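# Seat one blank on the fixture pins, other blank off

## Task

Set exactly one blank down over both locating pins of the fixture so that it sits flat on the rest pads, and make sure the second blank is not on the fixture.

## Robot and tools

Robot: two arms on a table. left_arm carries a two-finger gripper; right_arm carries a magnet gripper that holds only steel or iron. Scene frame: origin at table-top height midway between the nominal bases, +z up, +x out over the table, left_arm on the +y side (image sides are unrelated). Calibrated bases: left_arm at (+0.044, +0.386, +0.013) m, right_arm at (+0.039, -0.389, +0.013) m, both nearly unrotated. Every hand pose, velocity, target and wrist-camera pose is reported and commanded in that arm's own base frame. Printed positions can be off by a few centimetres, more at long reach.

End effectors. left_arm: end_effector_position is the point between the pads when shut; fingers point along the gripper's +z and close along its y; fingertips extend about 19 mm past that point when closed, 6 mm when open. right_arm: the face point is the centre of the round magnet face (48 mm rubber ring around a 31 mm metal centre), z pointing out of the face. Each tool has a camera block sticking out about 10 cm sideways.

Row layout (shared by execute_actions and move): one flat list of 16 numbers covering both arms, always all 16 even if one arm idles. Order: left dx, dy, dz, rx, ry, rz, left gripper position, force_limit, speed, then right dx, dy, dz, rx, ry, rz, magnet. Pose numbers are offsets, not poses: measured from that arm's Hand target at the start of the action or move, along that arm's base axes, rotation (rx, ry, rz as one rotation vector) about the Hand target's position. Scale: 1.0 = 0.6 m or 180 degrees; range -1 to 1. Each action/move starts from the current Hand target, so sending the same offset again moves further. Sending six zeros re-commands the current Hand target. Orientation commands are clipped to 32 degrees from the measured orientation per step.

Gripper numbers are absolute settings, not offsets, all in [-1, 1]: position +1 = open 85 mm, about -0.8 = pads touching, -1 = close until blocked; force_limit and speed (-1 slow ~20 mm/s, 0 ~85, +1 ~150) shape grip strength; both start at +1. Force only updates when position changes by 0.01 or more. Magnet: 1 on, 0 off (anything above 0.01 is on), about 0.1 s to switch, and it stays as last sent. Repeat the last gripper/magnet values to leave them unchanged; a 0 there is a real command.

execute_actions(actions, cameras): actions is a list of actions; each action is a table of up to 15 rows, one per 1/30 s step, the last row held to fill 15 steps (0.5 s). Empty list just returns state and images. cameras: list of names (cam_left_wrist, cam_right_wrist), [] for none, omitted/null/["all"] for all.

move(target, speed, blend, stop_force, zero, blocking, cameras): straight-line paths toward target, one 16-number row or a list of up to 15 rows, all offsets from the same starting Hand targets. speed in m/s, 0.002 to 3.6, default 0.25 (turns up to twice that in rad/s); one value or one per target. blend in m for rounding corners in a list. stop_force in N, 3 to 120, ends an arm's path when its wrist sensor feels that much push against the motion; unreliable while the tool rotates; omit it when backing away from a contact. zero (with stop_force only) re-zeros moving arms first when true. blocking=false returns after 0.5 s while the move continues (not allowed with stop_force). Paths never avoid obstacles or each other; over 10 s they are cut short. Avoid paths passing near an arm's own base. Result adds a move: line such as done, off_target, moving, held or fault, plus limits (paced = pose clipped, held = steps withheld).

wait(seconds 0-10), stop() brakes a running move, zoom_image(camera, region [x0,y0,x1,y1] pixels, max 504x504) on cam_left_wrist or cam_right_wrist images (896x504), zero_wrist_force(arm), read_manual (licences only), finished_scene(scene 1-3) ends the scene irreversibly; the goal must hold with the robot off.

Result lines: end_effector_position (m), quat_wxyz, velocities; Hand target = last commanded pose, from which next offsets count; the arm may settle short of it, so send the missing distance. Joint velocities "within noise" means still. Gripper object_status: 0 moving, 1 blocked opening, 2 blocked closing (a good grip), 3 reached requested position. position_measured counts: 3 open, 78 = 60 mm, 130 = 40 mm, 180 = 20 mm, 230 closed. Magnet: magnet_out, magnet_back, part_present (1 when steel covers the centre within about 2.5 mm). Wrist force/torque in the tool's own axes, zeroed at scene start, plus a peak line.

Avoid: dropping parts or releasing them while moving, knocking anything off the table, fast impacts, pressing past firm contact (arms are stiff; about a millimetre past touch with the magnet can hit the force limit, so stop just short). A joint torque limit (26.3 N m on wrist joints, 141 on the others) or roughly 150 N outside force stops the arm for 10 s. Do not grip hard on a part still resting on something. Keep arms apart; a hard hit between them can fail the scene. Long stretched or loaded holds heat motors; 85 °C brakes the arm for 30-60 s. Loose objects may get occasional nudges.

Each tool is called after "Request:" as name([rows], argument=value, ...), one row to a line, values as JSON.

## Session

Request:
move([
  [-0.05,0.5,0.65,0,0,0,1,1,1,0,0,0.15,0,0,0,0],
  [-0.05,0.5,0.65,0,0,0,1,1,1,0,0,0.3,0,0,0,0],
], speed=0.002, blocking=false)

Request:
stop()

Scene clock: 0.50 s.
left_arm: end_effector_position=(+0.2958, +0.4982, +0.3325) position_measured=3 object_status=3 end_effector_quat_wxyz=(-0.106, +0.149, +0.983, -0.021) end_effector_velocity=(-0.001, +0.001, +0.002) end_effector_angular_velocity=(+0.001, +0.000, +0.000) | right_arm: end_effector_position=(+0.4243, -0.0191, +0.3699) magnet_out=0 magnet_back=1 part_present=0 end_effector_quat_wxyz=(-0.446, +0.886, -0.026, +0.125)
Joint positions: left_arm=[0.74 -1.315 1.248 -1.335 -1.433 1.028] | right_arm=[-0.762 -1.764 1.874 -1.113 -0.744 -0.957]
Joint velocities: left_arm=[0.002 0.002 -0.007 0.004 0.001 0.002] | right_arm=[within noise]
Joint torques (N m): left_arm=[11.33 -28.68 -36.36 -0.64 1.58 1.49] | right_arm=[-1.2 -19.14 -34.47 0.11 1.28 0.22]
Motor temperatures (°C): left_arm=[30 24 27 29 37 30] | right_arm=[35 31 30 44 31 38]
Wrist force (N): left_arm=[0.0 0.0 0.0] | right_arm=[0.0 -0.1 -0.1]
Wrist torque (N m): left_arm=[0.00 0.00 0.00] | right_arm=[0.00 0.00 0.00]
Wrist force, peak (N): left_arm=[-0.3 0.1 0.0] | right_arm=[-0.2 0.1 0.2]
Hand target: left_arm +0.2957, +0.4984, +0.3327; -0.106, +0.149, +0.983, -0.021 | right_arm +0.4243, -0.0191, +0.3700; -0.446, +0.886, -0.026, +0.125
Off the commanded pose: left_arm 0.492 m, 0 deg | right_arm 0.180 m, 0 deg.
move: running; path passed 0 of 2 targets

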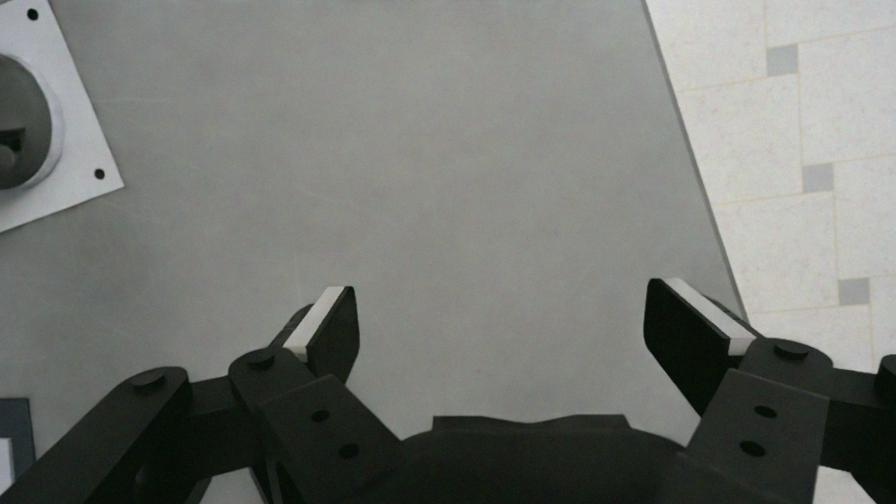

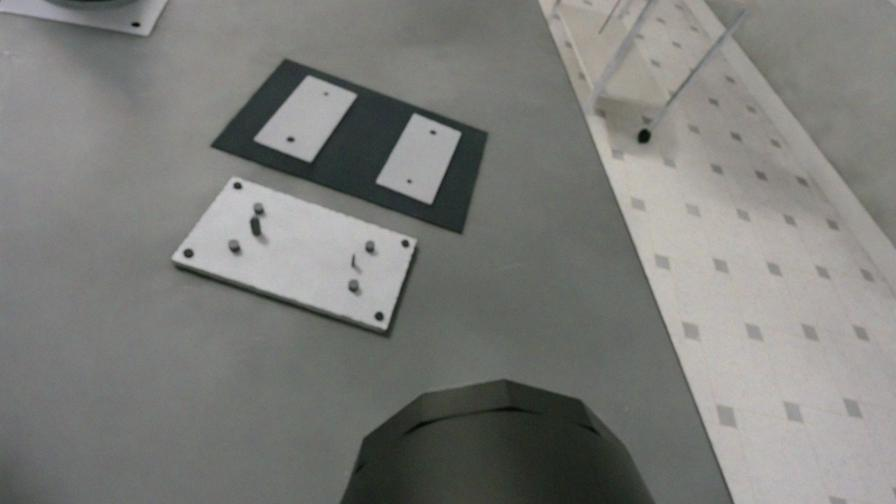

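Scene clock: 0.73 s.
left_arm: end_effector_position=(+0.2957, +0.4984, +0.3327) position_measured=3 object_status=3 end_effector_quat_wxyz=(-0.106, +0.149, +0.983, -0.021) | right_arm: end_effector_position=(+0.4243, -0.0191, +0.3700) magnet_out=0 magnet_back=1 part_present=0 end_effector_quat_wxyz=(-0.446, +0.886, -0.026, +0.125)
Joint positions: left_arm=[0.74 -1.315 1.247 -1.334 -1.433 1.028] | right_arm=[-0.762 -1.764 1.873 -1.113 -0.744 -0.957]
Joint velocities: within noise
Joint torques (N m): left_arm=[11.91 -29.97 -33.38 -0.38 1.95 1.28] | right_arm=[-0.32 -22.33 -34.18 -0.08 1.24 0.22]
Motor temperatures (°C): left_arm=[30 24 27 29 37 30] | right_arm=[35 31 30 44 31 38]
Wrist force (N): left_arm=[0.0 0.0 0.3] | right_arm=[0.1 0.1 0.0]
Wrist torque (N m): left_arm=[0.00 0.00 0.00] | right_arm=[0.00 -0.01 0.00]
Wrist force, peak (N): left_arm=[0.1 0.4 0.1] | right_arm=[-0.1 0.2 -0.1]
Hand target: left_arm +0.2957, +0.4984, +0.3327; -0.106, +0.149, +0.983, -0.021 (not the last commanded pose) | right_arm +0.4243, -0.0191, +0.3700; -0.446, +0.886, -0.026, +0.125 (not the last commanded pose)
Off the commanded pose: left_arm 0.492 m, 0 deg | right_arm 0.180 m, 0 deg.
earlier move: stopped; path passed 0 of 2 targets

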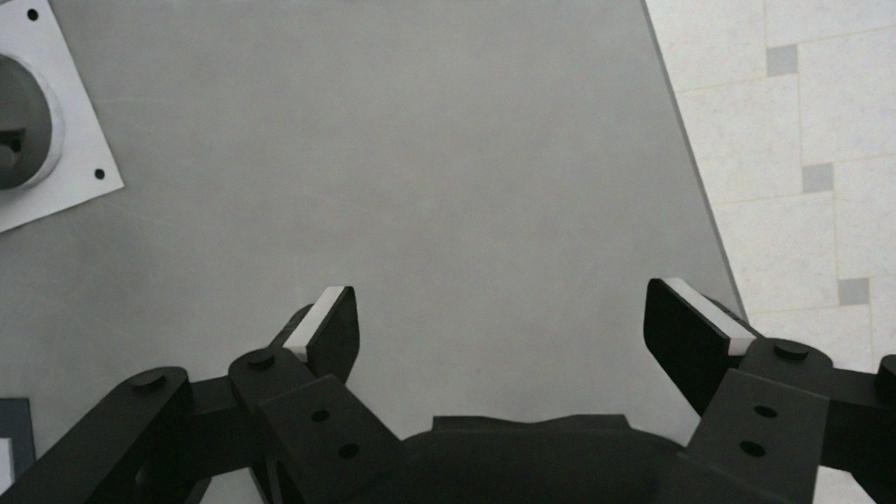

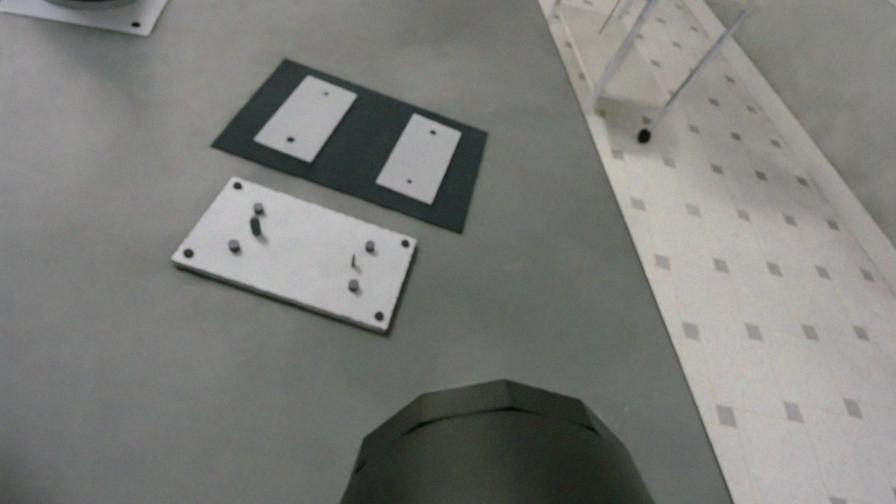

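Request:
move(target=[0,0,0,0,0,0,1,1,1,-0.0905,0.485,-0.25,-0.1007,0.3434,-0.5698,0], speed=0.6, cameras=["cam_right_wrist"])

Request:
zoom_image(camera="cam_right_wrist", region=[300, 0, 650, 380])

Scene clock: 4.27 s.
left_arm: end_effector_position=(+0.2957, +0.4984, +0.3327) position_measured=3 object_status=3 end_effector_quat_wxyz=(-0.106, +0.149, +0.983, -0.021) | right_arm: end_effector_position=(+0.3700, +0.2719, +0.2200) magnet_out=0 magnet_back=1 part_present=0 end_effector_quat_wxyz=(+0.000, -0.530, +0.848, +0.000)
Joint positions: left_arm=[0.74 -1.315 1.247 -1.334 -1.433 1.028] | right_arm=[0.339 -1.604 2.05 -2.017 -1.57 2.364]
Joint velocities: within noise
Joint torques (N m): left_arm=[12.79 -28.51 -31.58 -0.85 1.24 1.72] | right_arm=[7.67 -11.26 -34.32 -1.13 -1.37 1.85]
Motor temperatures (°C): left_arm=[30 24 27 29 37 30] | right_arm=[35 31 30 44 31 38]
Wrist force (N): left_arm=[-0.1 0.0 -0.1] | right_arm=[-0.2 -1.0 -0.7]
Wrist torque (N m): left_arm=[-0.01 0.01 0.00] | right_arm=[0.03 -0.07 -0.23]
Wrist force, peak (N): left_arm=[-0.2 -0.2 0.1] | right_arm=[-0.1 -0.9 -1.0]
Hand target: left_arm +0.2957, +0.4984, +0.3327; -0.106, +0.149, +0.983, -0.021 | right_arm +0.3700, +0.2719, +0.2200; +0.000, -0.530, +0.848, +0.000
Off the commanded pose: left_arm 0.000 m, 0 deg | right_arm 0.000 m, 0 deg.
move: done
Images, in order (width x height): cam_right_wrist 896x504.

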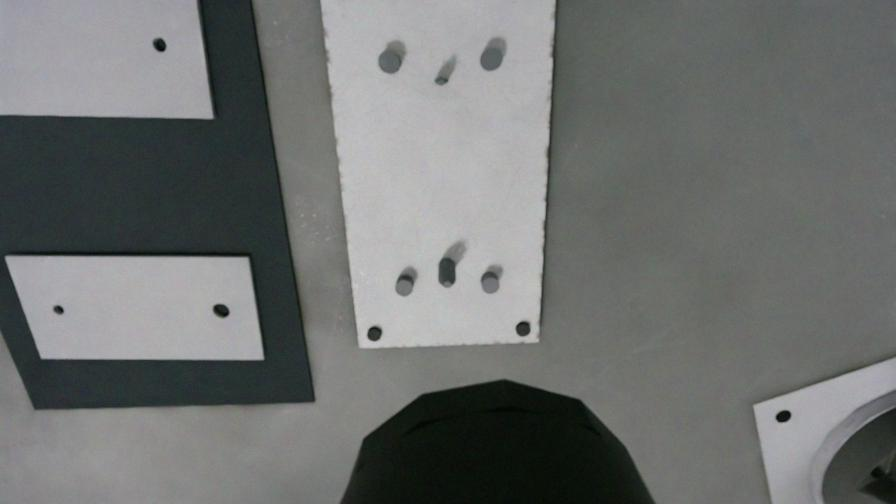

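Scaled by 1.326 from the camera's 896x504 image, which has a finer 1280x720 frame.

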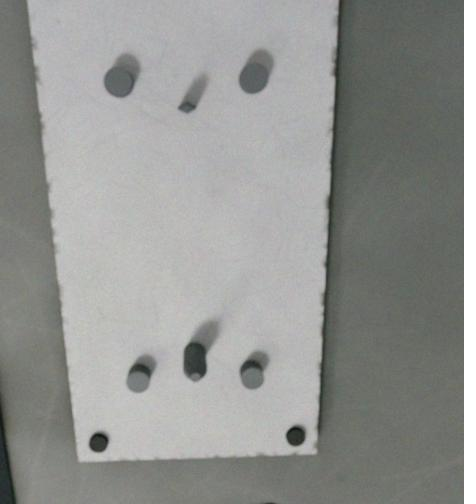

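Request:
zoom_image(camera="cam_right_wrist", region=[370, 30, 510, 110])

Request:
zoom_image(camera="cam_right_wrist", region=[380, 230, 520, 310])

Scaled by 3.600 from the camera's 896x504 image, which has a finer 1280x720 frame.

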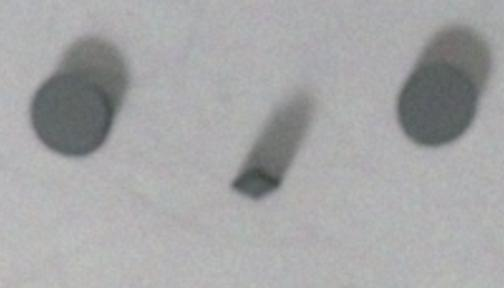

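Scaled by 3.600 from the camera's 896x504 image, which has a finer 1280x720 frame.

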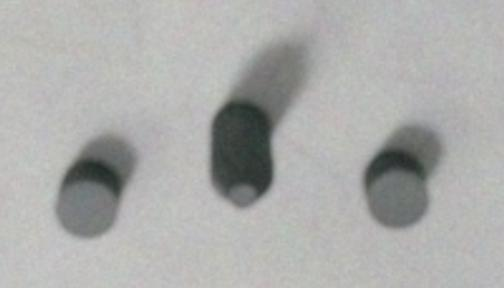

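Request:
move(target=[0,0,0,0,0,0,1,1,1,0.043,0.3738,-0.0167,0,0,0.4889,0], speed=0.5, cameras=["cam_right_wrist"])

Request:
zoom_image(camera="cam_right_wrist", region=[370, 40, 510, 120])

Request:
zoom_image(camera="cam_right_wrist", region=[380, 230, 520, 310])

Scene clock: 7.60 s.
left_arm: end_effector_position=(+0.2957, +0.4984, +0.3327) position_measured=3 object_status=3 end_effector_quat_wxyz=(-0.106, +0.149, +0.983, -0.021) | right_arm: end_effector_position=(+0.3958, +0.4962, +0.2100) magnet_out=0 magnet_back=1 part_present=0 end_effector_quat_wxyz=(+0.000, +0.970, -0.242, +0.000)
Joint positions: left_arm=[0.74 -1.315 1.247 -1.334 -1.433 1.028] | right_arm=[0.686 -1.19 1.579 -1.96 -1.571 1.175]
Joint velocities: within noise
Joint torques (N m): left_arm=[11.02 -29.66 -30.38 -0.66 1.31 1.31] | right_arm=[7.26 -31.29 -34.01 -1.19 1.39 -2.1]
Motor temperatures (°C): left_arm=[30 24 27 29 37 30] | right_arm=[35 31 30 44 31 38]
Wrist force (N): left_arm=[-0.3 0.1 0.0] | right_arm=[0.1 -1.1 -0.5]
Wrist torque (N m): left_arm=[0.01 0.05 0.00] | right_arm=[0.05 -0.12 -0.17]
Wrist force, peak (N): left_arm=[-0.3 0.1 0.0] | right_arm=[-0.4 -1.7 -0.5]
Hand target: left_arm +0.2957, +0.4984, +0.3327; -0.106, +0.149, +0.983, -0.021 | right_arm +0.3958, +0.4962, +0.2100; +0.000, +0.970, -0.242, +0.000
Off the commanded pose: left_arm 0.000 m, 0 deg | right_arm 0.000 m, 0 deg.
move: done
Images, in order (width x height): cam_right_wrist 896x504.

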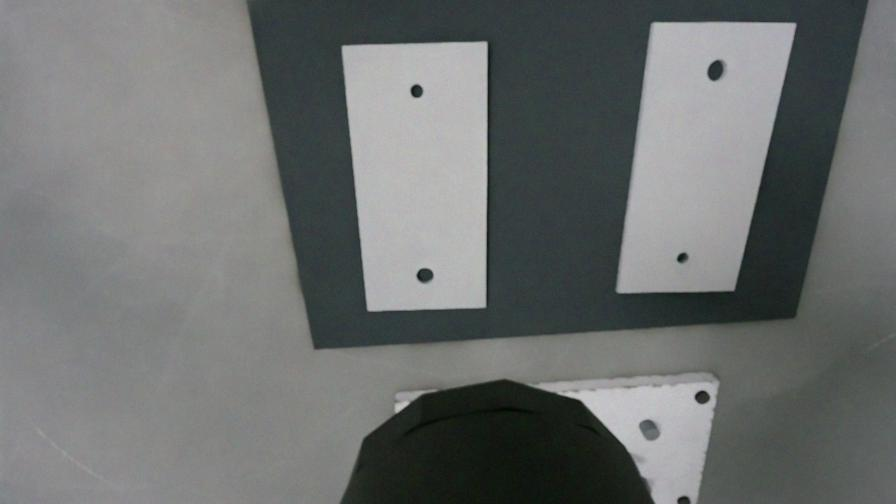

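Scaled by 3.600 from the camera's 896x504 image, which has a finer 1280x720 frame.

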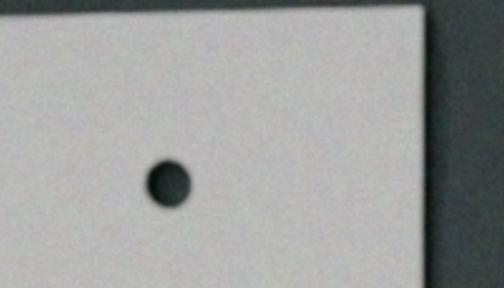

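Scaled by 3.600 from the camera's 896x504 image, which has a finer 1280x720 frame.

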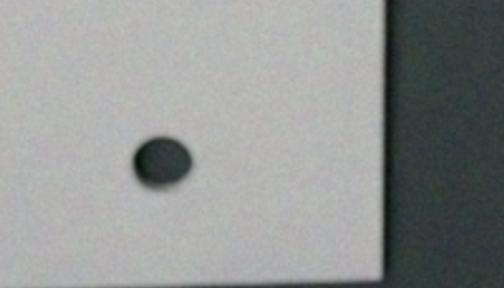

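Request:
move(target=[0,0,0,0,0,0,1,1,1,-0.0234,0.004,0,0,0,-0.00094,0], cameras=["cam_right_wrist"])

Request:
zoom_image(camera="cam_right_wrist", region=[370, 40, 510, 120])

Request:
zoom_image(camera="cam_right_wrist", region=[380, 230, 520, 310])

Scene clock: 9.10 s.
left_arm: end_effector_position=(+0.2957, +0.4984, +0.3327) position_measured=3 object_status=3 end_effector_quat_wxyz=(-0.106, +0.149, +0.983, -0.021) | right_arm: end_effector_position=(+0.3820, +0.4986, +0.2100) magnet_out=0 magnet_back=1 part_present=0 end_effector_quat_wxyz=(+0.000, +0.970, -0.243, +0.000)
Joint positions: left_arm=[0.74 -1.315 1.247 -1.334 -1.433 1.028] | right_arm=[0.703 -1.204 1.6 -1.966 -1.57 1.195]
Joint velocities: within noise
Joint torques (N m): left_arm=[11.22 -29.22 -29.81 -0.74 1.14 1.55] | right_arm=[7.59 -47.18 -13.67 -4.8 0.99 1.75]
Motor temperatures (°C): left_arm=[30 24 27 29 37 30] | right_arm=[35 31 30 44 31 38]
Wrist force (N): left_arm=[-0.1 0.1 0.0] | right_arm=[0.1 -1.0 -0.4]
Wrist torque (N m): left_arm=[0.02 0.02 0.00] | right_arm=[0.06 -0.09 -0.17]
Wrist force, peak (N): left_arm=[-0.2 0.0 0.3] | right_arm=[0.1 -1.2 -0.4]
Hand target: left_arm +0.2957, +0.4984, +0.3327; -0.106, +0.149, +0.983, -0.021 | right_arm +0.3818, +0.4986, +0.2100; +0.000, +0.970, -0.243, +0.000
Off the commanded pose: left_arm 0.000 m, 0 deg | right_arm 0.000 m, 0 deg.
move: done
Images, in order (width x height): cam_right_wrist 896x504.

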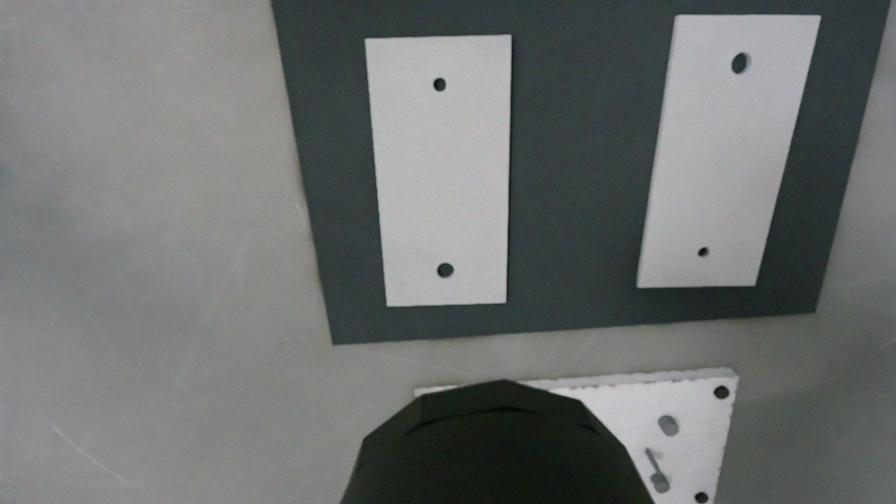

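Scaled by 3.600 from the camera's 896x504 image, which has a finer 1280x720 frame.

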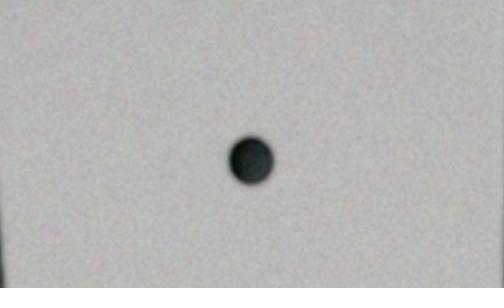

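Scaled by 3.600 from the camera's 896x504 image, which has a finer 1280x720 frame.

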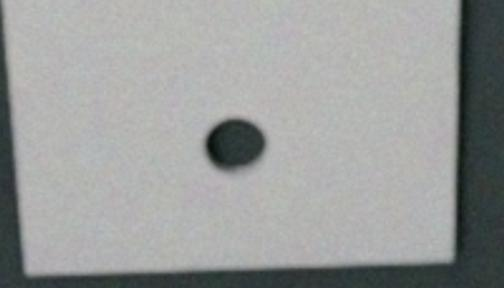

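Request:
move(target=[0,0,0,0,0,0,1,1,1,0,0,-0.315,0,0,0,0], speed=0.3, cameras=[])

Request:
move(target=[0,0,0,0,0,0,1,1,1,0,0,-0.06,0,0,0,0], speed=0.008, stop_force=5, cameras=["cam_right_wrist"])

Request:
execute_actions([
  [[0,0,0,0,0,0,1,1,1,0,0,0,0,0,0,1]],
], cameras=[])

Request:
move(target=[0,0,0,0,0,0,1,1,1,0,0,0.025,0,0,0,1], speed=0.06, cameras=["cam_right_wrist"])

Scene clock: 11.00 s.
left_arm: end_effector_position=(+0.2957, +0.4984, +0.3327) position_measured=3 object_status=3 end_effector_quat_wxyz=(-0.106, +0.149, +0.983, -0.021) | right_arm: end_effector_position=(+0.3818, +0.4986, +0.0211) magnet_out=0 magnet_back=1 part_present=0 end_effector_quat_wxyz=(+0.000, +0.970, -0.243, +0.000)
Joint positions: left_arm=[0.74 -1.315 1.247 -1.334 -1.433 1.028] | right_arm=[0.703 -0.947 1.773 -2.396 -1.571 1.195]
Joint velocities: within noise
Joint torques (N m): left_arm=[11.62 -28.14 -29.67 -0.56 0.91 1.27] | right_arm=[5.91 -35.27 -28.38 -4.68 1.07 1.51]
Motor temperatures (°C): left_arm=[30 24 27 29 37 30] | right_arm=[35 31 30 44 31 38]
Wrist force (N): left_arm=[0.0 0.0 -0.1] | right_arm=[0.3 -0.8 -0.4]
Wrist torque (N m): left_arm=[-0.01 0.00 0.00] | right_arm=[0.08 -0.13 -0.20]
Wrist force, peak (N): left_arm=[-0.2 0.1 -0.1] | right_arm=[0.0 -1.0 -2.1]
Hand target: left_arm +0.2957, +0.4984, +0.3327; -0.106, +0.149, +0.983, -0.021 | right_arm +0.3818, +0.4986, +0.0210; +0.000, +0.970, -0.243, +0.000
Off the commanded pose: left_arm 0.000 m, 0 deg | right_arm 0.000 m, 0 deg.
move: done
No camera images: "cameras" was empty.

Scene clock: 15.57 s.
left_arm: end_effector_position=(+0.2957, +0.4984, +0.3327) position_measured=3 object_status=3 end_effector_quat_wxyz=(-0.106, +0.149, +0.983, -0.021) | right_arm: end_effector_position=(+0.3818, +0.4986, -0.0064) magnet_out=0 magnet_back=1 part_present=0 end_effector_quat_wxyz=(+0.000, +0.970, -0.243, +0.000)
Joint positions: left_arm=[0.74 -1.315 1.247 -1.334 -1.433 1.028] | right_arm=[0.703 -0.898 1.78 -2.453 -1.571 1.195]
Joint velocities: within noise
Joint torques (N m): left_arm=[11.16 -28.54 -28.18 -0.79 0.58 1.45] | right_arm=[5.58 -51 -17.89 -0.66 1.07 1.54]
Motor temperatures (°C): left_arm=[30 24 27 29 37 30] | right_arm=[35 31 30 44 31 38]
Wrist force (N): left_arm=[-0.1 0.1 -0.1] | right_arm=[1.4 -2.7 -2.4]
Wrist torque (N m): left_arm=[0.01 0.01 0.00] | right_arm=[0.09 -0.04 -0.23]
Wrist force, peak (N): left_arm=[-0.1 -0.3 0.3] | right_arm=[-2.9 12.8 -22.1]
Hand target: left_arm +0.2957, +0.4984, +0.3327; -0.106, +0.149, +0.983, -0.021 | right_arm +0.3818, +0.4986, -0.0064; +0.000, +0.970, -0.243, +0.000 (not the last commanded pose)
Off the commanded pose: left_arm 0.000 m, 0 deg | right_arm 0.009 m, 0 deg.
move: contact (right_arm)
Images, in order (width x height): cam_right_wrist 896x504.

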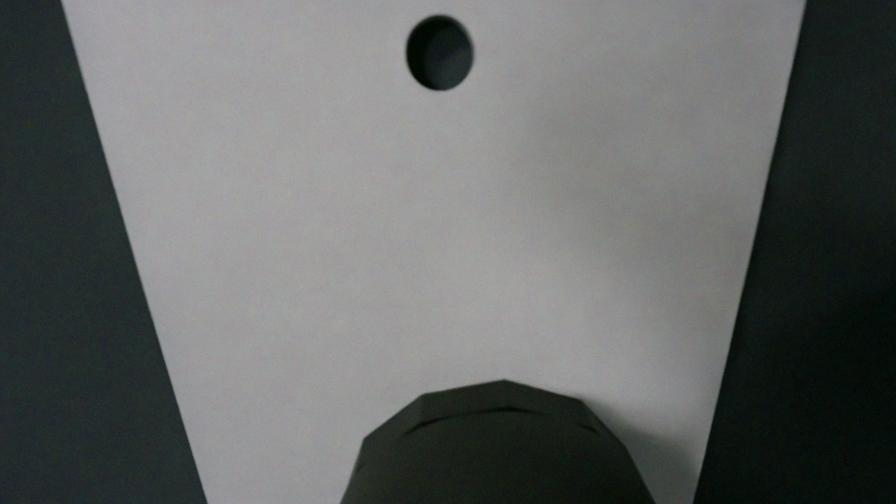

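Scene clock: 16.27 s.
left_arm: end_effector_position=(+0.2957, +0.4984, +0.3327) position_measured=3 object_status=3 end_effector_quat_wxyz=(-0.106, +0.149, +0.983, -0.021) | right_arm: end_effector_position=(+0.3818, +0.4986, -0.0064) magnet_out=1 magnet_back=0 part_present=1 end_effector_quat_wxyz=(+0.000, +0.970, -0.243, +0.000)
Joint positions: left_arm=[0.74 -1.315 1.247 -1.334 -1.433 1.028] | right_arm=[0.703 -0.898 1.78 -2.453 -1.571 1.195]
Joint velocities: within noise
Joint torques (N m): left_arm=[10.81 -29.38 -27.96 -0.84 0.6 1.4] | right_arm=[4.95 -50.64 -23.92 -3.07 0.99 1.52]
Motor temperatures (°C): left_arm=[30 24 27 29 37 30] | right_arm=[35 31 30 44 31 38]
Wrist force (N): left_arm=[-0.1 0.0 -0.1] | right_arm=[0.8 -1.9 0.4]
Wrist torque (N m): left_arm=[0.00 0.03 0.00] | right_arm=[0.24 0.02 -0.18]
Wrist force, peak (N): left_arm=[-0.3 0.0 0.1] | right_arm=[0.9 -1.7 -3.3]
Hand target: left_arm +0.2957, +0.4984, +0.3327; -0.106, +0.149, +0.983, -0.021 | right_arm +0.3818, +0.4986, -0.0064; +0.000, +0.970, -0.243, +0.000
Off the commanded pose: left_arm 0.000 m, 0 deg | right_arm 0.000 m, 0 deg.
No camera images: "cameras" was empty.

Scene clock: 17.13 s.
left_arm: end_effector_position=(+0.2957, +0.4984, +0.3327) position_measured=3 object_status=3 end_effector_quat_wxyz=(-0.106, +0.149, +0.983, -0.021) | right_arm: end_effector_position=(+0.3818, +0.4986, +0.0085) magnet_out=1 magnet_back=0 part_present=1 end_effector_quat_wxyz=(+0.000, +0.970, -0.243, +0.000)
Joint positions: left_arm=[0.74 -1.315 1.247 -1.334 -1.433 1.028] | right_arm=[0.703 -0.925 1.777 -2.422 -1.571 1.195]
Joint velocities: within noise
Joint torques (N m): left_arm=[10.32 -27.96 -27.71 -0.71 0.59 1.4] | right_arm=[4.55 -53.85 -28.49 -1.48 0.97 1.25]
Motor temperatures (°C): left_arm=[30 24 27 29 37 30] | right_arm=[35 31 30 44 31 38]
Wrist force (N): left_arm=[-0.1 -0.1 0.2] | right_arm=[0.4 -0.8 3.8]
Wrist torque (N m): left_arm=[-0.02 0.02 0.00] | right_arm=[0.02 -0.09 -0.20]
Wrist force, peak (N): left_arm=[0.1 0.2 0.2] | right_arm=[0.3 -0.9 4.1]
Hand target: left_arm +0.2957, +0.4984, +0.3327; -0.106, +0.149, +0.983, -0.021 | right_arm +0.3818, +0.4986, +0.0086; +0.000, +0.970, -0.243, +0.000
Off the commanded pose: left_arm 0.000 m, 0 deg | right_arm 0.000 m, 0 deg.
move: done
Images, in order (width x height): cam_right_wrist 896x504.

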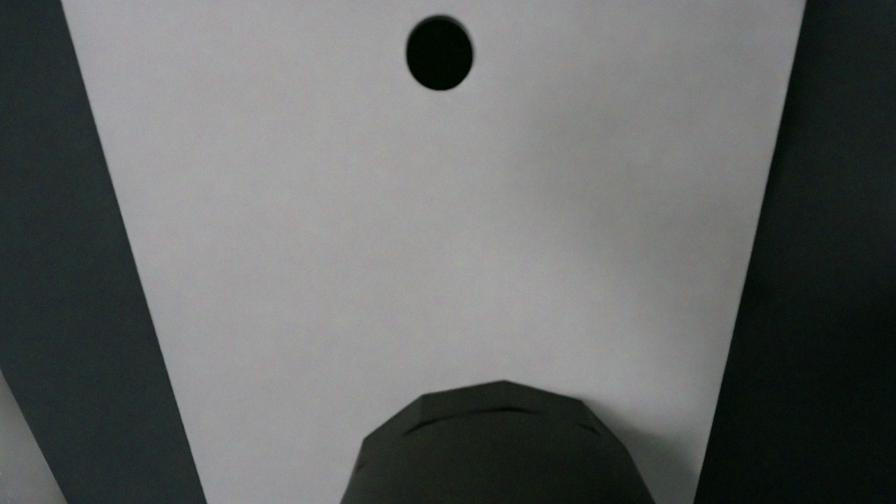

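Request:
move([
  [0,0,0,0,0,0,1,1,1,0,0,0.138,0,0,0,1],
  [0,0,0,0,0,0,1,1,1,-0.0207,-0.3797,0.138,0,0,-0.4879,1],
], speed=0.35, blend=0.02, cameras=[])

Request:
move(target=[0,0,0,0,0,0,1,1,1,0,0,-0.068,0,0,0,1], speed=0.06, cameras=["cam_right_wrist"])

Request:
zoom_image(camera="cam_right_wrist", region=[390, 0, 490, 100])

Request:
move(target=[0,0,0,0,0,0,1,1,1,0,0,-0.065,0,0,0,1], speed=0.008, stop_force=8, cameras=["cam_right_wrist"])

Request:
zoom_image(camera="cam_right_wrist", region=[390, 0, 490, 100])

Scene clock: 20.57 s.
left_arm: end_effector_position=(+0.2957, +0.4984, +0.3327) position_measured=3 object_status=3 end_effector_quat_wxyz=(-0.106, +0.149, +0.983, -0.021) | right_arm: end_effector_position=(+0.3694, +0.2708, +0.0914) magnet_out=1 magnet_back=0 part_present=1 end_effector_quat_wxyz=(+0.000, -0.530, +0.848, +0.000)
Joint positions: left_arm=[0.74 -1.315 1.247 -1.334 -1.433 1.028] | right_arm=[0.337 -1.392 2.228 -2.407 -1.57 2.361]
Joint velocities: within noise
Joint torques (N m): left_arm=[11.42 -29.1 -27.64 -0.7 0.3 1.49] | right_arm=[-8.06 -35.38 -10.2 -4.98 -1.57 1.82]
Motor temperatures (°C): left_arm=[30 24 27 29 37 30] | right_arm=[35 31 30 44 31 38]
Wrist force (N): left_arm=[-0.2 -0.1 0.1] | right_arm=[0.2 -1.0 3.5]
Wrist torque (N m): left_arm=[-0.01 0.03 0.00] | right_arm=[0.02 -0.07 -0.23]
Wrist force, peak (N): left_arm=[-0.3 0.0 -0.3] | right_arm=[0.4 -0.7 6.2]
Hand target: left_arm +0.2957, +0.4984, +0.3327; -0.106, +0.149, +0.983, -0.021 | right_arm +0.3694, +0.2708, +0.0914; +0.000, -0.530, +0.848, +0.000
Off the commanded pose: left_arm 0.000 m, 0 deg | right_arm 0.000 m, 0 deg.
move: done
No camera images: "cameras" was empty.

Scene clock: 21.80 s.
left_arm: end_effector_position=(+0.2957, +0.4984, +0.3327) position_measured=3 object_status=3 end_effector_quat_wxyz=(-0.106, +0.149, +0.983, -0.021) | right_arm: end_effector_position=(+0.3694, +0.2707, +0.0507) magnet_out=1 magnet_back=0 part_present=1 end_effector_quat_wxyz=(+0.000, -0.530, +0.848, +0.000)
Joint positions: left_arm=[0.74 -1.315 1.247 -1.334 -1.433 1.028] | right_arm=[0.337 -1.296 2.262 -2.537 -1.57 2.362]
Joint velocities: within noise
Joint torques (N m): left_arm=[10.58 -30.73 -26.22 -0.64 0.08 1.5] | right_arm=[4.83 -21.4 -8.15 -4.91 -1.33 1.49]
Motor temperatures (°C): left_arm=[30 24 27 29 37 30] | right_arm=[35 31 30 44 31 38]
Wrist force (N): left_arm=[0.0 0.0 0.1] | right_arm=[-0.2 -1.0 3.4]
Wrist torque (N m): left_arm=[0.00 0.01 0.00] | right_arm=[-0.02 -0.03 -0.23]
Wrist force, peak (N): left_arm=[-0.3 -0.1 -0.2] | right_arm=[-0.2 -0.9 4.0]
Hand target: left_arm +0.2957, +0.4984, +0.3327; -0.106, +0.149, +0.983, -0.021 | right_arm +0.3694, +0.2708, +0.0506; +0.000, -0.530, +0.848, +0.000
Off the commanded pose: left_arm 0.000 m, 0 deg | right_arm 0.000 m, 0 deg.
move: done
Images, in order (width x height): cam_right_wrist 896x504.

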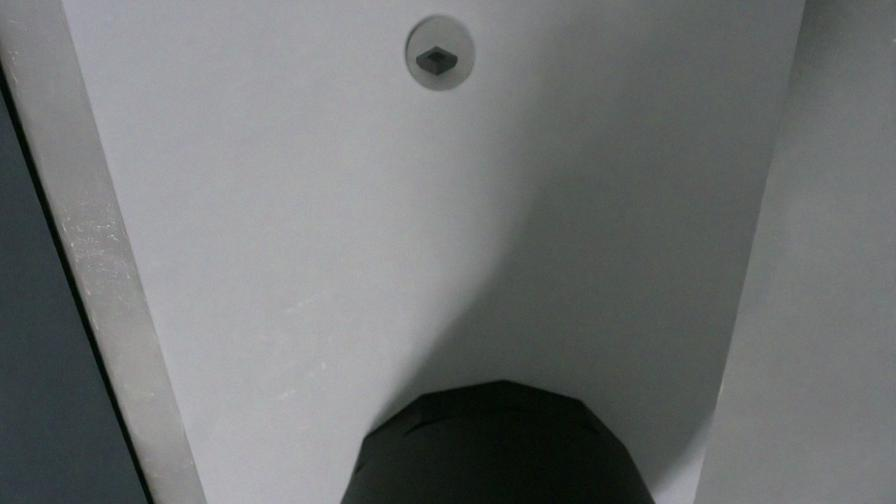

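Scaled by 5.040 from the camera's 896x504 image, which has a finer 1280x720 frame.

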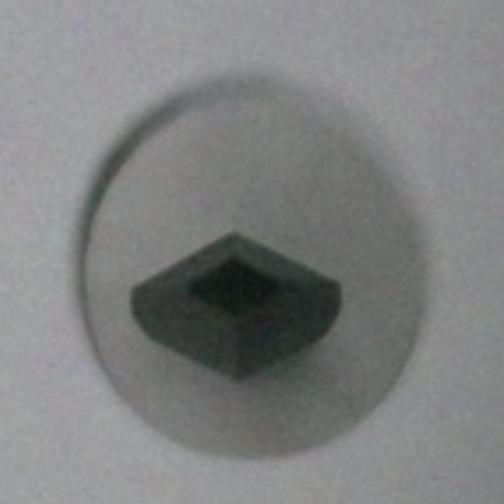

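Scene clock: 26.07 s.
left_arm: end_effector_position=(+0.2957, +0.4984, +0.3327) position_measured=3 object_status=3 end_effector_quat_wxyz=(-0.106, +0.149, +0.983, -0.021) | right_arm: end_effector_position=(+0.3695, +0.2708, +0.0273) magnet_out=1 magnet_back=0 part_present=1 end_effector_quat_wxyz=(+0.000, -0.530, +0.848, +0.000)
Joint positions: left_arm=[0.74 -1.315 1.247 -1.334 -1.433 1.028] | right_arm=[0.337 -1.235 2.275 -2.612 -1.57 2.362]
Joint velocities: within noise
Joint torques (N m): left_arm=[10.88 -29.85 -24.69 -0.68 -0.29 1.42] | right_arm=[8.67 -37.14 -16.12 1.15 1.22 0.29]
Motor temperatures (°C): left_arm=[30 24 27 29 37 30] | right_arm=[35 31 30 44 31 38]
Wrist force (N): left_arm=[0.0 0.1 0.1] | right_arm=[-6.4 -15.9 4.9]
Wrist torque (N m): left_arm=[0.01 0.01 0.00] | right_arm=[0.04 -0.07 0.10]
Wrist force, peak (N): left_arm=[0.0 0.2 -0.3] | right_arm=[-8.0 -17.6 4.4]
Hand target: left_arm +0.2957, +0.4984, +0.3327; -0.106, +0.149, +0.983, -0.021 | right_arm +0.3695, +0.2708, +0.0273; +0.000, -0.530, +0.848, +0.000 (not the last commanded pose)
Off the commanded pose: left_arm 0.000 m, 0 deg | right_arm 0.016 m, 0 deg.
move: contact (right_arm)
Images, in order (width x height): cam_right_wrist 896x504.

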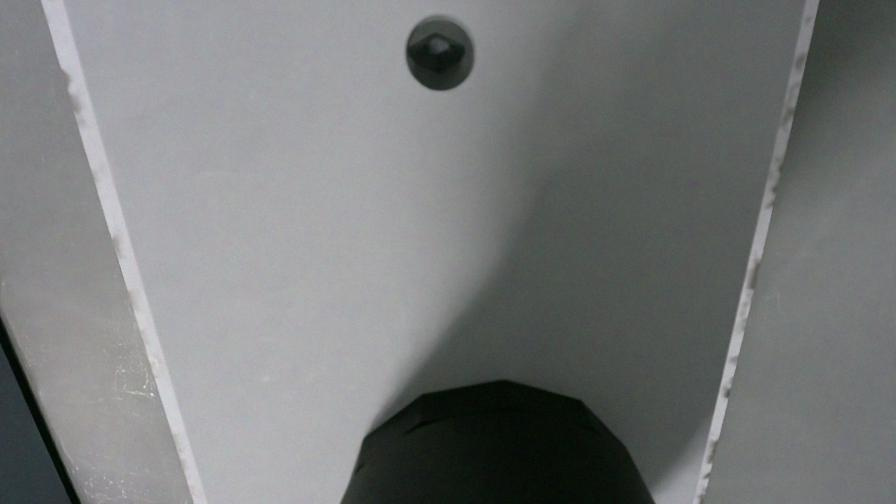

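Scaled by 5.040 from the camera's 896x504 image, which has a finer 1280x720 frame.

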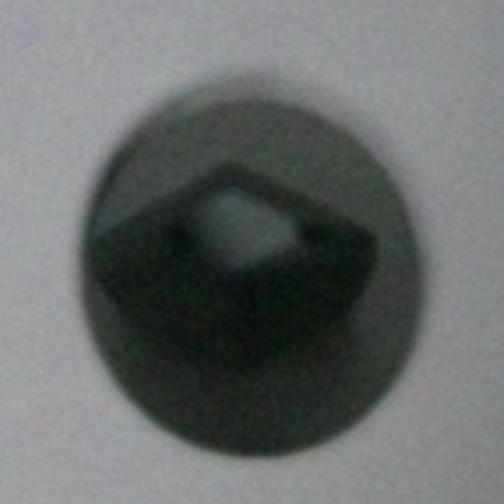

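Request:
move(target=[0,0,0,0,0,0,1,1,1,0.0012,0.0004,0.002,0,0,0,1], speed=0.01, cameras=[])

Request:
move(target=[0,0,0,0,0,0,1,1,1,0,0,-0.04,0,0,0,1], speed=0.007, stop_force=10, cameras=["cam_right_wrist"])

Request:
zoom_image(camera="cam_right_wrist", region=[390, 0, 490, 100])

Scene clock: 26.97 s.
left_arm: end_effector_position=(+0.2957, +0.4984, +0.3327) position_measured=3 object_status=3 end_effector_quat_wxyz=(-0.106, +0.149, +0.983, -0.021) | right_arm: end_effector_position=(+0.3701, +0.2710, +0.0284) magnet_out=1 magnet_back=0 part_present=1 end_effector_quat_wxyz=(+0.000, -0.530, +0.848, +0.000)
Joint positions: left_arm=[0.74 -1.315 1.247 -1.334 -1.433 1.028] | right_arm=[0.337 -1.237 2.273 -2.607 -1.57 2.362]
Joint velocities: within noise
Joint torques (N m): left_arm=[10.34 -28.55 -26.32 -0.84 -0.08 1.28] | right_arm=[5.71 -39.39 -24.96 -1.59 0.3 -1.47]
Motor temperatures (°C): left_arm=[30 24 27 29 37 30] | right_arm=[35 31 30 44 31 38]
Wrist force (N): left_arm=[0.1 0.0 0.2] | right_arm=[0.0 -1.3 3.4]
Wrist torque (N m): left_arm=[0.00 0.00 0.00] | right_arm=[-0.06 -0.04 -0.22]
Wrist force, peak (N): left_arm=[0.0 0.2 -0.2] | right_arm=[-6.4 -15.5 4.7]
Hand target: left_arm +0.2957, +0.4984, +0.3327; -0.106, +0.149, +0.983, -0.021 | right_arm +0.3702, +0.2710, +0.0285; +0.000, -0.530, +0.848, +0.000
Off the commanded pose: left_arm 0.000 m, 0 deg | right_arm 0.000 m, 0 deg.
move: done
No camera images: "cameras" was empty.

Scene clock: 28.73 s.
left_arm: end_effector_position=(+0.2957, +0.4984, +0.3327) position_measured=3 object_status=3 end_effector_quat_wxyz=(-0.106, +0.149, +0.983, -0.021) | right_arm: end_effector_position=(+0.3703, +0.2711, +0.0255) magnet_out=1 magnet_back=0 part_present=1 end_effector_quat_wxyz=(+0.000, -0.530, +0.848, +0.000)
Joint positions: left_arm=[0.74 -1.315 1.247 -1.334 -1.433 1.028] | right_arm=[0.337 -1.229 2.274 -2.617 -1.57 2.362]
Joint velocities: within noise
Joint torques (N m): left_arm=[10.57 -28.25 -24.45 -0.6 -0.16 1.32] | right_arm=[2.3 -37.65 -17.95 0.66 2.83 -1.19]
Motor temperatures (°C): left_arm=[30 24 27 29 37 30] | right_arm=[35 31 30 44 31 38]
Wrist force (N): left_arm=[-0.1 -0.2 0.0] | right_arm=[-1.2 -17.9 4.1]
Wrist torque (N m): left_arm=[-0.03 0.01 0.00] | right_arm=[0.07 -0.05 -0.16]
Wrist force, peak (N): left_arm=[0.0 0.3 -0.2] | right_arm=[-2.5 -20.5 2.4]
Hand target: left_arm +0.2957, +0.4984, +0.3327; -0.106, +0.149, +0.983, -0.021 | right_arm +0.3703, +0.2711, +0.0255; +0.000, -0.530, +0.848, +0.000 (not the last commanded pose)
Off the commanded pose: left_arm 0.000 m, 0 deg | right_arm 0.021 m, 0 deg.
move: contact (right_arm)
Images, in order (width x height): cam_right_wrist 896x504.

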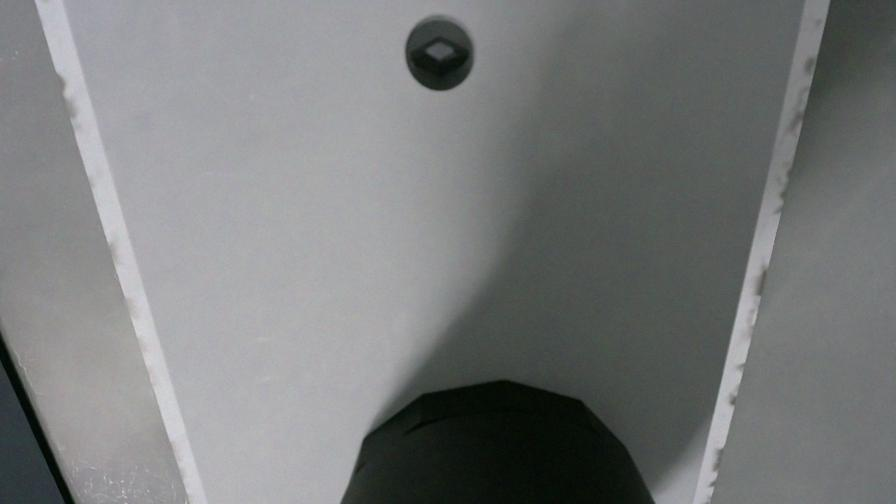

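Scaled by 5.040 from the camera's 896x504 image, which has a finer 1280x720 frame.

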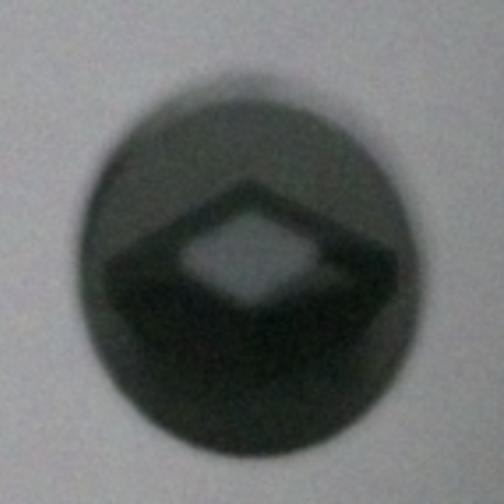

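Request:
move(target=[0,0,0,0,0,0,1,1,1,0.0017,-0.0008,0.002,0,0,0,1], speed=0.01, cameras=[])

Request:
move(target=[0,0,0,0,0,0,1,1,1,0,0,-0.04,0,0,0,1], speed=0.007, stop_force=10, cameras=["cam_right_wrist"])

Request:
zoom_image(camera="cam_right_wrist", region=[390, 0, 490, 100])

Scene clock: 29.60 s.
left_arm: end_effector_position=(+0.2957, +0.4984, +0.3327) position_measured=3 object_status=3 end_effector_quat_wxyz=(-0.106, +0.149, +0.983, -0.021) | right_arm: end_effector_position=(+0.3712, +0.2706, +0.0266) magnet_out=1 magnet_back=0 part_present=1 end_effector_quat_wxyz=(+0.000, -0.530, +0.848, +0.000)
Joint positions: left_arm=[0.74 -1.315 1.247 -1.334 -1.433 1.028] | right_arm=[0.335 -1.231 2.272 -2.613 -1.57 2.36]
Joint velocities: within noise
Joint torques (N m): left_arm=[9.28 -28.99 -25.31 -0.82 -0.3 1.55] | right_arm=[-6.71 -38.22 -24.75 -1.63 -1.38 -2]
Motor temperatures (°C): left_arm=[30 24 27 29 37 30] | right_arm=[35 31 30 44 31 38]
Wrist force (N): left_arm=[0.3 0.0 0.2] | right_arm=[0.1 -0.9 3.4]
Wrist torque (N m): left_arm=[-0.01 -0.04 0.00] | right_arm=[-0.01 -0.06 -0.22]
Wrist force, peak (N): left_arm=[0.3 0.0 0.2] | right_arm=[-1.2 -18.2 4.3]
Hand target: left_arm +0.2957, +0.4984, +0.3327; -0.106, +0.149, +0.983, -0.021 | right_arm +0.3713, +0.2706, +0.0267; +0.000, -0.530, +0.848, +0.000
Off the commanded pose: left_arm 0.000 m, 0 deg | right_arm 0.000 m, 0 deg.
move: done
No camera images: "cameras" was empty.

Scene clock: 32.87 s.
left_arm: end_effector_position=(+0.2957, +0.4984, +0.3327) position_measured=3 object_status=3 end_effector_quat_wxyz=(-0.106, +0.149, +0.983, -0.021) | right_arm: end_effector_position=(+0.3713, +0.2706, +0.0133) magnet_out=1 magnet_back=0 part_present=1 end_effector_quat_wxyz=(+0.000, -0.530, +0.848, +0.000)
Joint positions: left_arm=[0.74 -1.315 1.247 -1.334 -1.433 1.028] | right_arm=[0.335 -1.195 2.278 -2.654 -1.57 2.36]
Joint velocities: within noise
Joint torques (N m): left_arm=[10.34 -28.78 -24.68 -0.56 -0.41 1.24] | right_arm=[-8.42 -40.11 -23.98 -2.33 0.83 -0.56]
Motor temperatures (°C): left_arm=[30 24 27 29 37 30] | right_arm=[35 31 30 44 31 38]
Wrist force (N): left_arm=[0.1 0.1 0.0] | right_arm=[1.0 1.1 4.1]
Wrist torque (N m): left_arm=[0.00 0.00 0.00] | right_arm=[0.10 -0.01 -0.29]
Wrist force, peak (N): left_arm=[-0.2 0.2 0.0] | right_arm=[15.0 14.6 -30.2]
Hand target: left_arm +0.2957, +0.4984, +0.3327; -0.106, +0.149, +0.983, -0.021 | right_arm +0.3713, +0.2706, +0.0133; +0.000, -0.530, +0.848, +0.000 (not the last commanded pose)
Off the commanded pose: left_arm 0.000 m, 0 deg | right_arm 0.011 m, 0 deg.
move: contact (right_arm)
Images, in order (width x height): cam_right_wrist 896x504.

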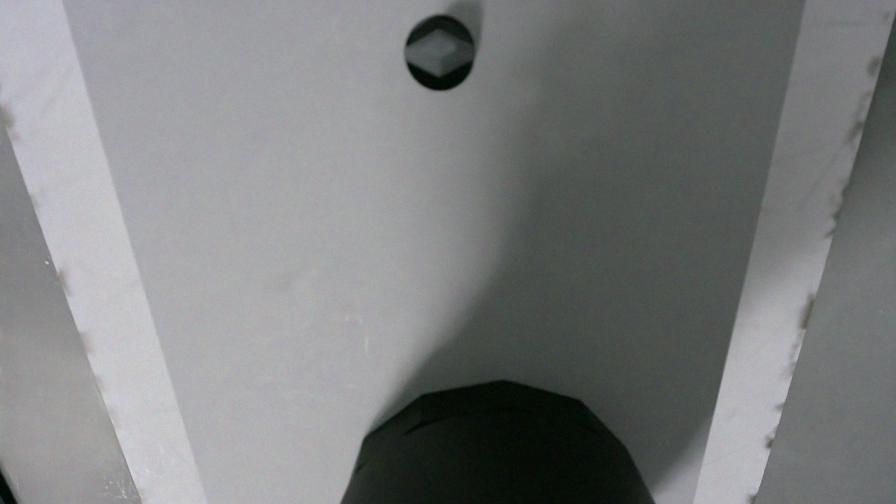

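Scaled by 5.040 from the camera's 896x504 image, which has a finer 1280x720 frame.

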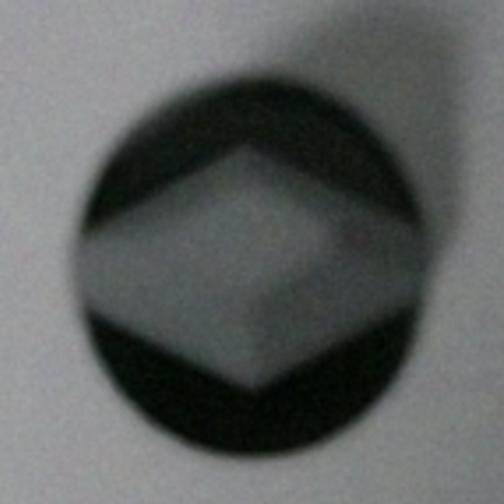

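Request:
move(target=[0,0,0,0,0,0,1,1,1,0,0,-0.02,0,0,0,1], speed=0.004, stop_force=18, cameras=[])

Scene clock: 34.00 s.
left_arm: end_effector_position=(+0.2957, +0.4984, +0.3327) position_measured=3 object_status=3 end_effector_quat_wxyz=(-0.106, +0.149, +0.983, -0.021) | right_arm: end_effector_position=(+0.3713, +0.2706, +0.0132) magnet_out=1 magnet_back=0 part_present=1 end_effector_quat_wxyz=(+0.000, -0.530, +0.848, +0.000)
Joint positions: left_arm=[0.74 -1.315 1.247 -1.334 -1.433 1.028] | right_arm=[0.335 -1.195 2.278 -2.655 -1.57 2.36]
Joint velocities: within noise
Joint torques (N m): left_arm=[9.21 -28.25 -23.47 -0.95 -0.44 1.45] | right_arm=[-7.31 -33.11 -15.13 -2.36 1.32 -0.5]
Motor temperatures (°C): left_arm=[30 24 27 29 37 30] | right_arm=[35 31 30 44 31 38]
Wrist force (N): left_arm=[0.0 0.1 -0.1] | right_arm=[9.0 10.2 -16.1]
Wrist torque (N m): left_arm=[0.01 0.01 0.00] | right_arm=[0.36 0.04 -0.26]
Wrist force, peak (N): left_arm=[0.0 -0.2 -0.2] | right_arm=[17.9 16.5 -29.6]
Hand target: left_arm +0.2957, +0.4984, +0.3327; -0.106, +0.149, +0.983, -0.021 | right_arm +0.3713, +0.2706, +0.0132; +0.000, -0.530, +0.848, +0.000 (not the last commanded pose)
Off the commanded pose: left_arm 0.000 m, 0 deg | right_arm 0.012 m, 0 deg.
move: contact (right_arm)
No camera images: "cameras" was empty.

Seated.

Request:
execute_actions([
  [[0,0,0,0,0,0,1,1,1,0,0,0,0,0,0,0]],
], cameras=[])

Request:
move([
  [0,0,0,0,0,0,1,1,1,0,0,0.03,0,0,0,0],
  [0,0,0,0,0,0,1,1,1,0,0,0.3,0,0,0,0],
], speed=[0.05,0.3], cameras=["cam_right_wrist"])

Scene clock: 34.80 s.
left_arm: end_effector_position=(+0.2957, +0.4984, +0.3327) position_measured=3 object_status=3 end_effector_quat_wxyz=(-0.106, +0.149, +0.983, -0.021) | right_arm: end_effector_position=(+0.3713, +0.2706, +0.0133) magnet_out=0 magnet_back=1 part_present=0 end_effector_quat_wxyz=(+0.000, -0.530, +0.848, +0.000)
Joint positions: left_arm=[0.74 -1.315 1.247 -1.334 -1.433 1.028] | right_arm=[0.335 -1.195 2.278 -2.655 -1.57 2.36]
Joint velocities: within noise
Joint torques (N m): left_arm=[9.99 -27.96 -23.38 -0.82 -0.48 1.57] | right_arm=[-7.42 -18.57 -15.33 -3.7 1.38 -0.42]
Motor temperatures (°C): left_arm=[30 24 27 29 37 30] | right_arm=[35 31 30 44 31 38]
Wrist force (N): left_arm=[0.0 0.1 0.1] | right_arm=[7.9 8.3 -18.1]
Wrist torque (N m): left_arm=[0.01 0.01 0.00] | right_arm=[0.12 0.11 -0.22]
Wrist force, peak (N): left_arm=[-0.1 -0.1 -0.2] | right_arm=[13.9 13.8 -27.9]
Hand target: left_arm +0.2957, +0.4984, +0.3327; -0.106, +0.149, +0.983, -0.021 | right_arm +0.3713, +0.2706, +0.0132; +0.000, -0.530, +0.848, +0.000
Off the commanded pose: left_arm 0.000 m, 0 deg | right_arm 0.000 m, 0 deg.
No camera images: "cameras" was empty.

Scene clock: 36.53 s.
left_arm: end_effector_position=(+0.2957, +0.4984, +0.3327) position_measured=3 object_status=3 end_effector_quat_wxyz=(-0.106, +0.149, +0.983, -0.021) | right_arm: end_effector_position=(+0.3713, +0.2706, +0.1932) magnet_out=0 magnet_back=1 part_present=0 end_effector_quat_wxyz=(+0.000, -0.530, +0.848, +0.000)
Joint positions: left_arm=[0.74 -1.315 1.247 -1.334 -1.433 1.028] | right_arm=[0.335 -1.57 2.094 -2.096 -1.57 2.36]
Joint velocities: within noise
Joint torques (N m): left_arm=[10 -29.98 -22.69 -0.48 -0.42 1.6] | right_arm=[-7.45 -30.9 -31.84 -1.01 -1.41 -1.78]
Motor temperatures (°C): left_arm=[30 24 27 29 37 30] | right_arm=[35 31 30 44 31 38]
Wrist force (N): left_arm=[-0.1 -0.1 -0.1] | right_arm=[0.4 -1.4 -0.7]
Wrist torque (N m): left_arm=[-0.01 0.02 0.00] | right_arm=[-0.02 -0.11 -0.24]
Wrist force, peak (N): left_arm=[-0.2 -0.2 -0.2] | right_arm=[7.5 8.3 -19.3]
Hand target: left_arm +0.2957, +0.4984, +0.3327; -0.106, +0.149, +0.983, -0.021 | right_arm +0.3713, +0.2706, +0.1932; +0.000, -0.530, +0.848, +0.000
Off the commanded pose: left_arm 0.000 m, 0 deg | right_arm 0.000 m, 0 deg.
move: done
Images, in order (width x height): cam_right_wrist 896x504.

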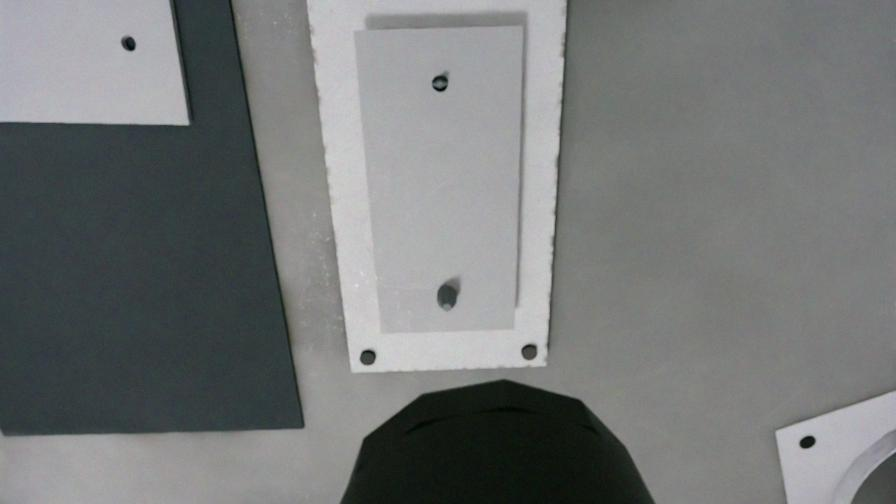

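Request:
finished_scene(scene=3)

The scene is finished: the task was done.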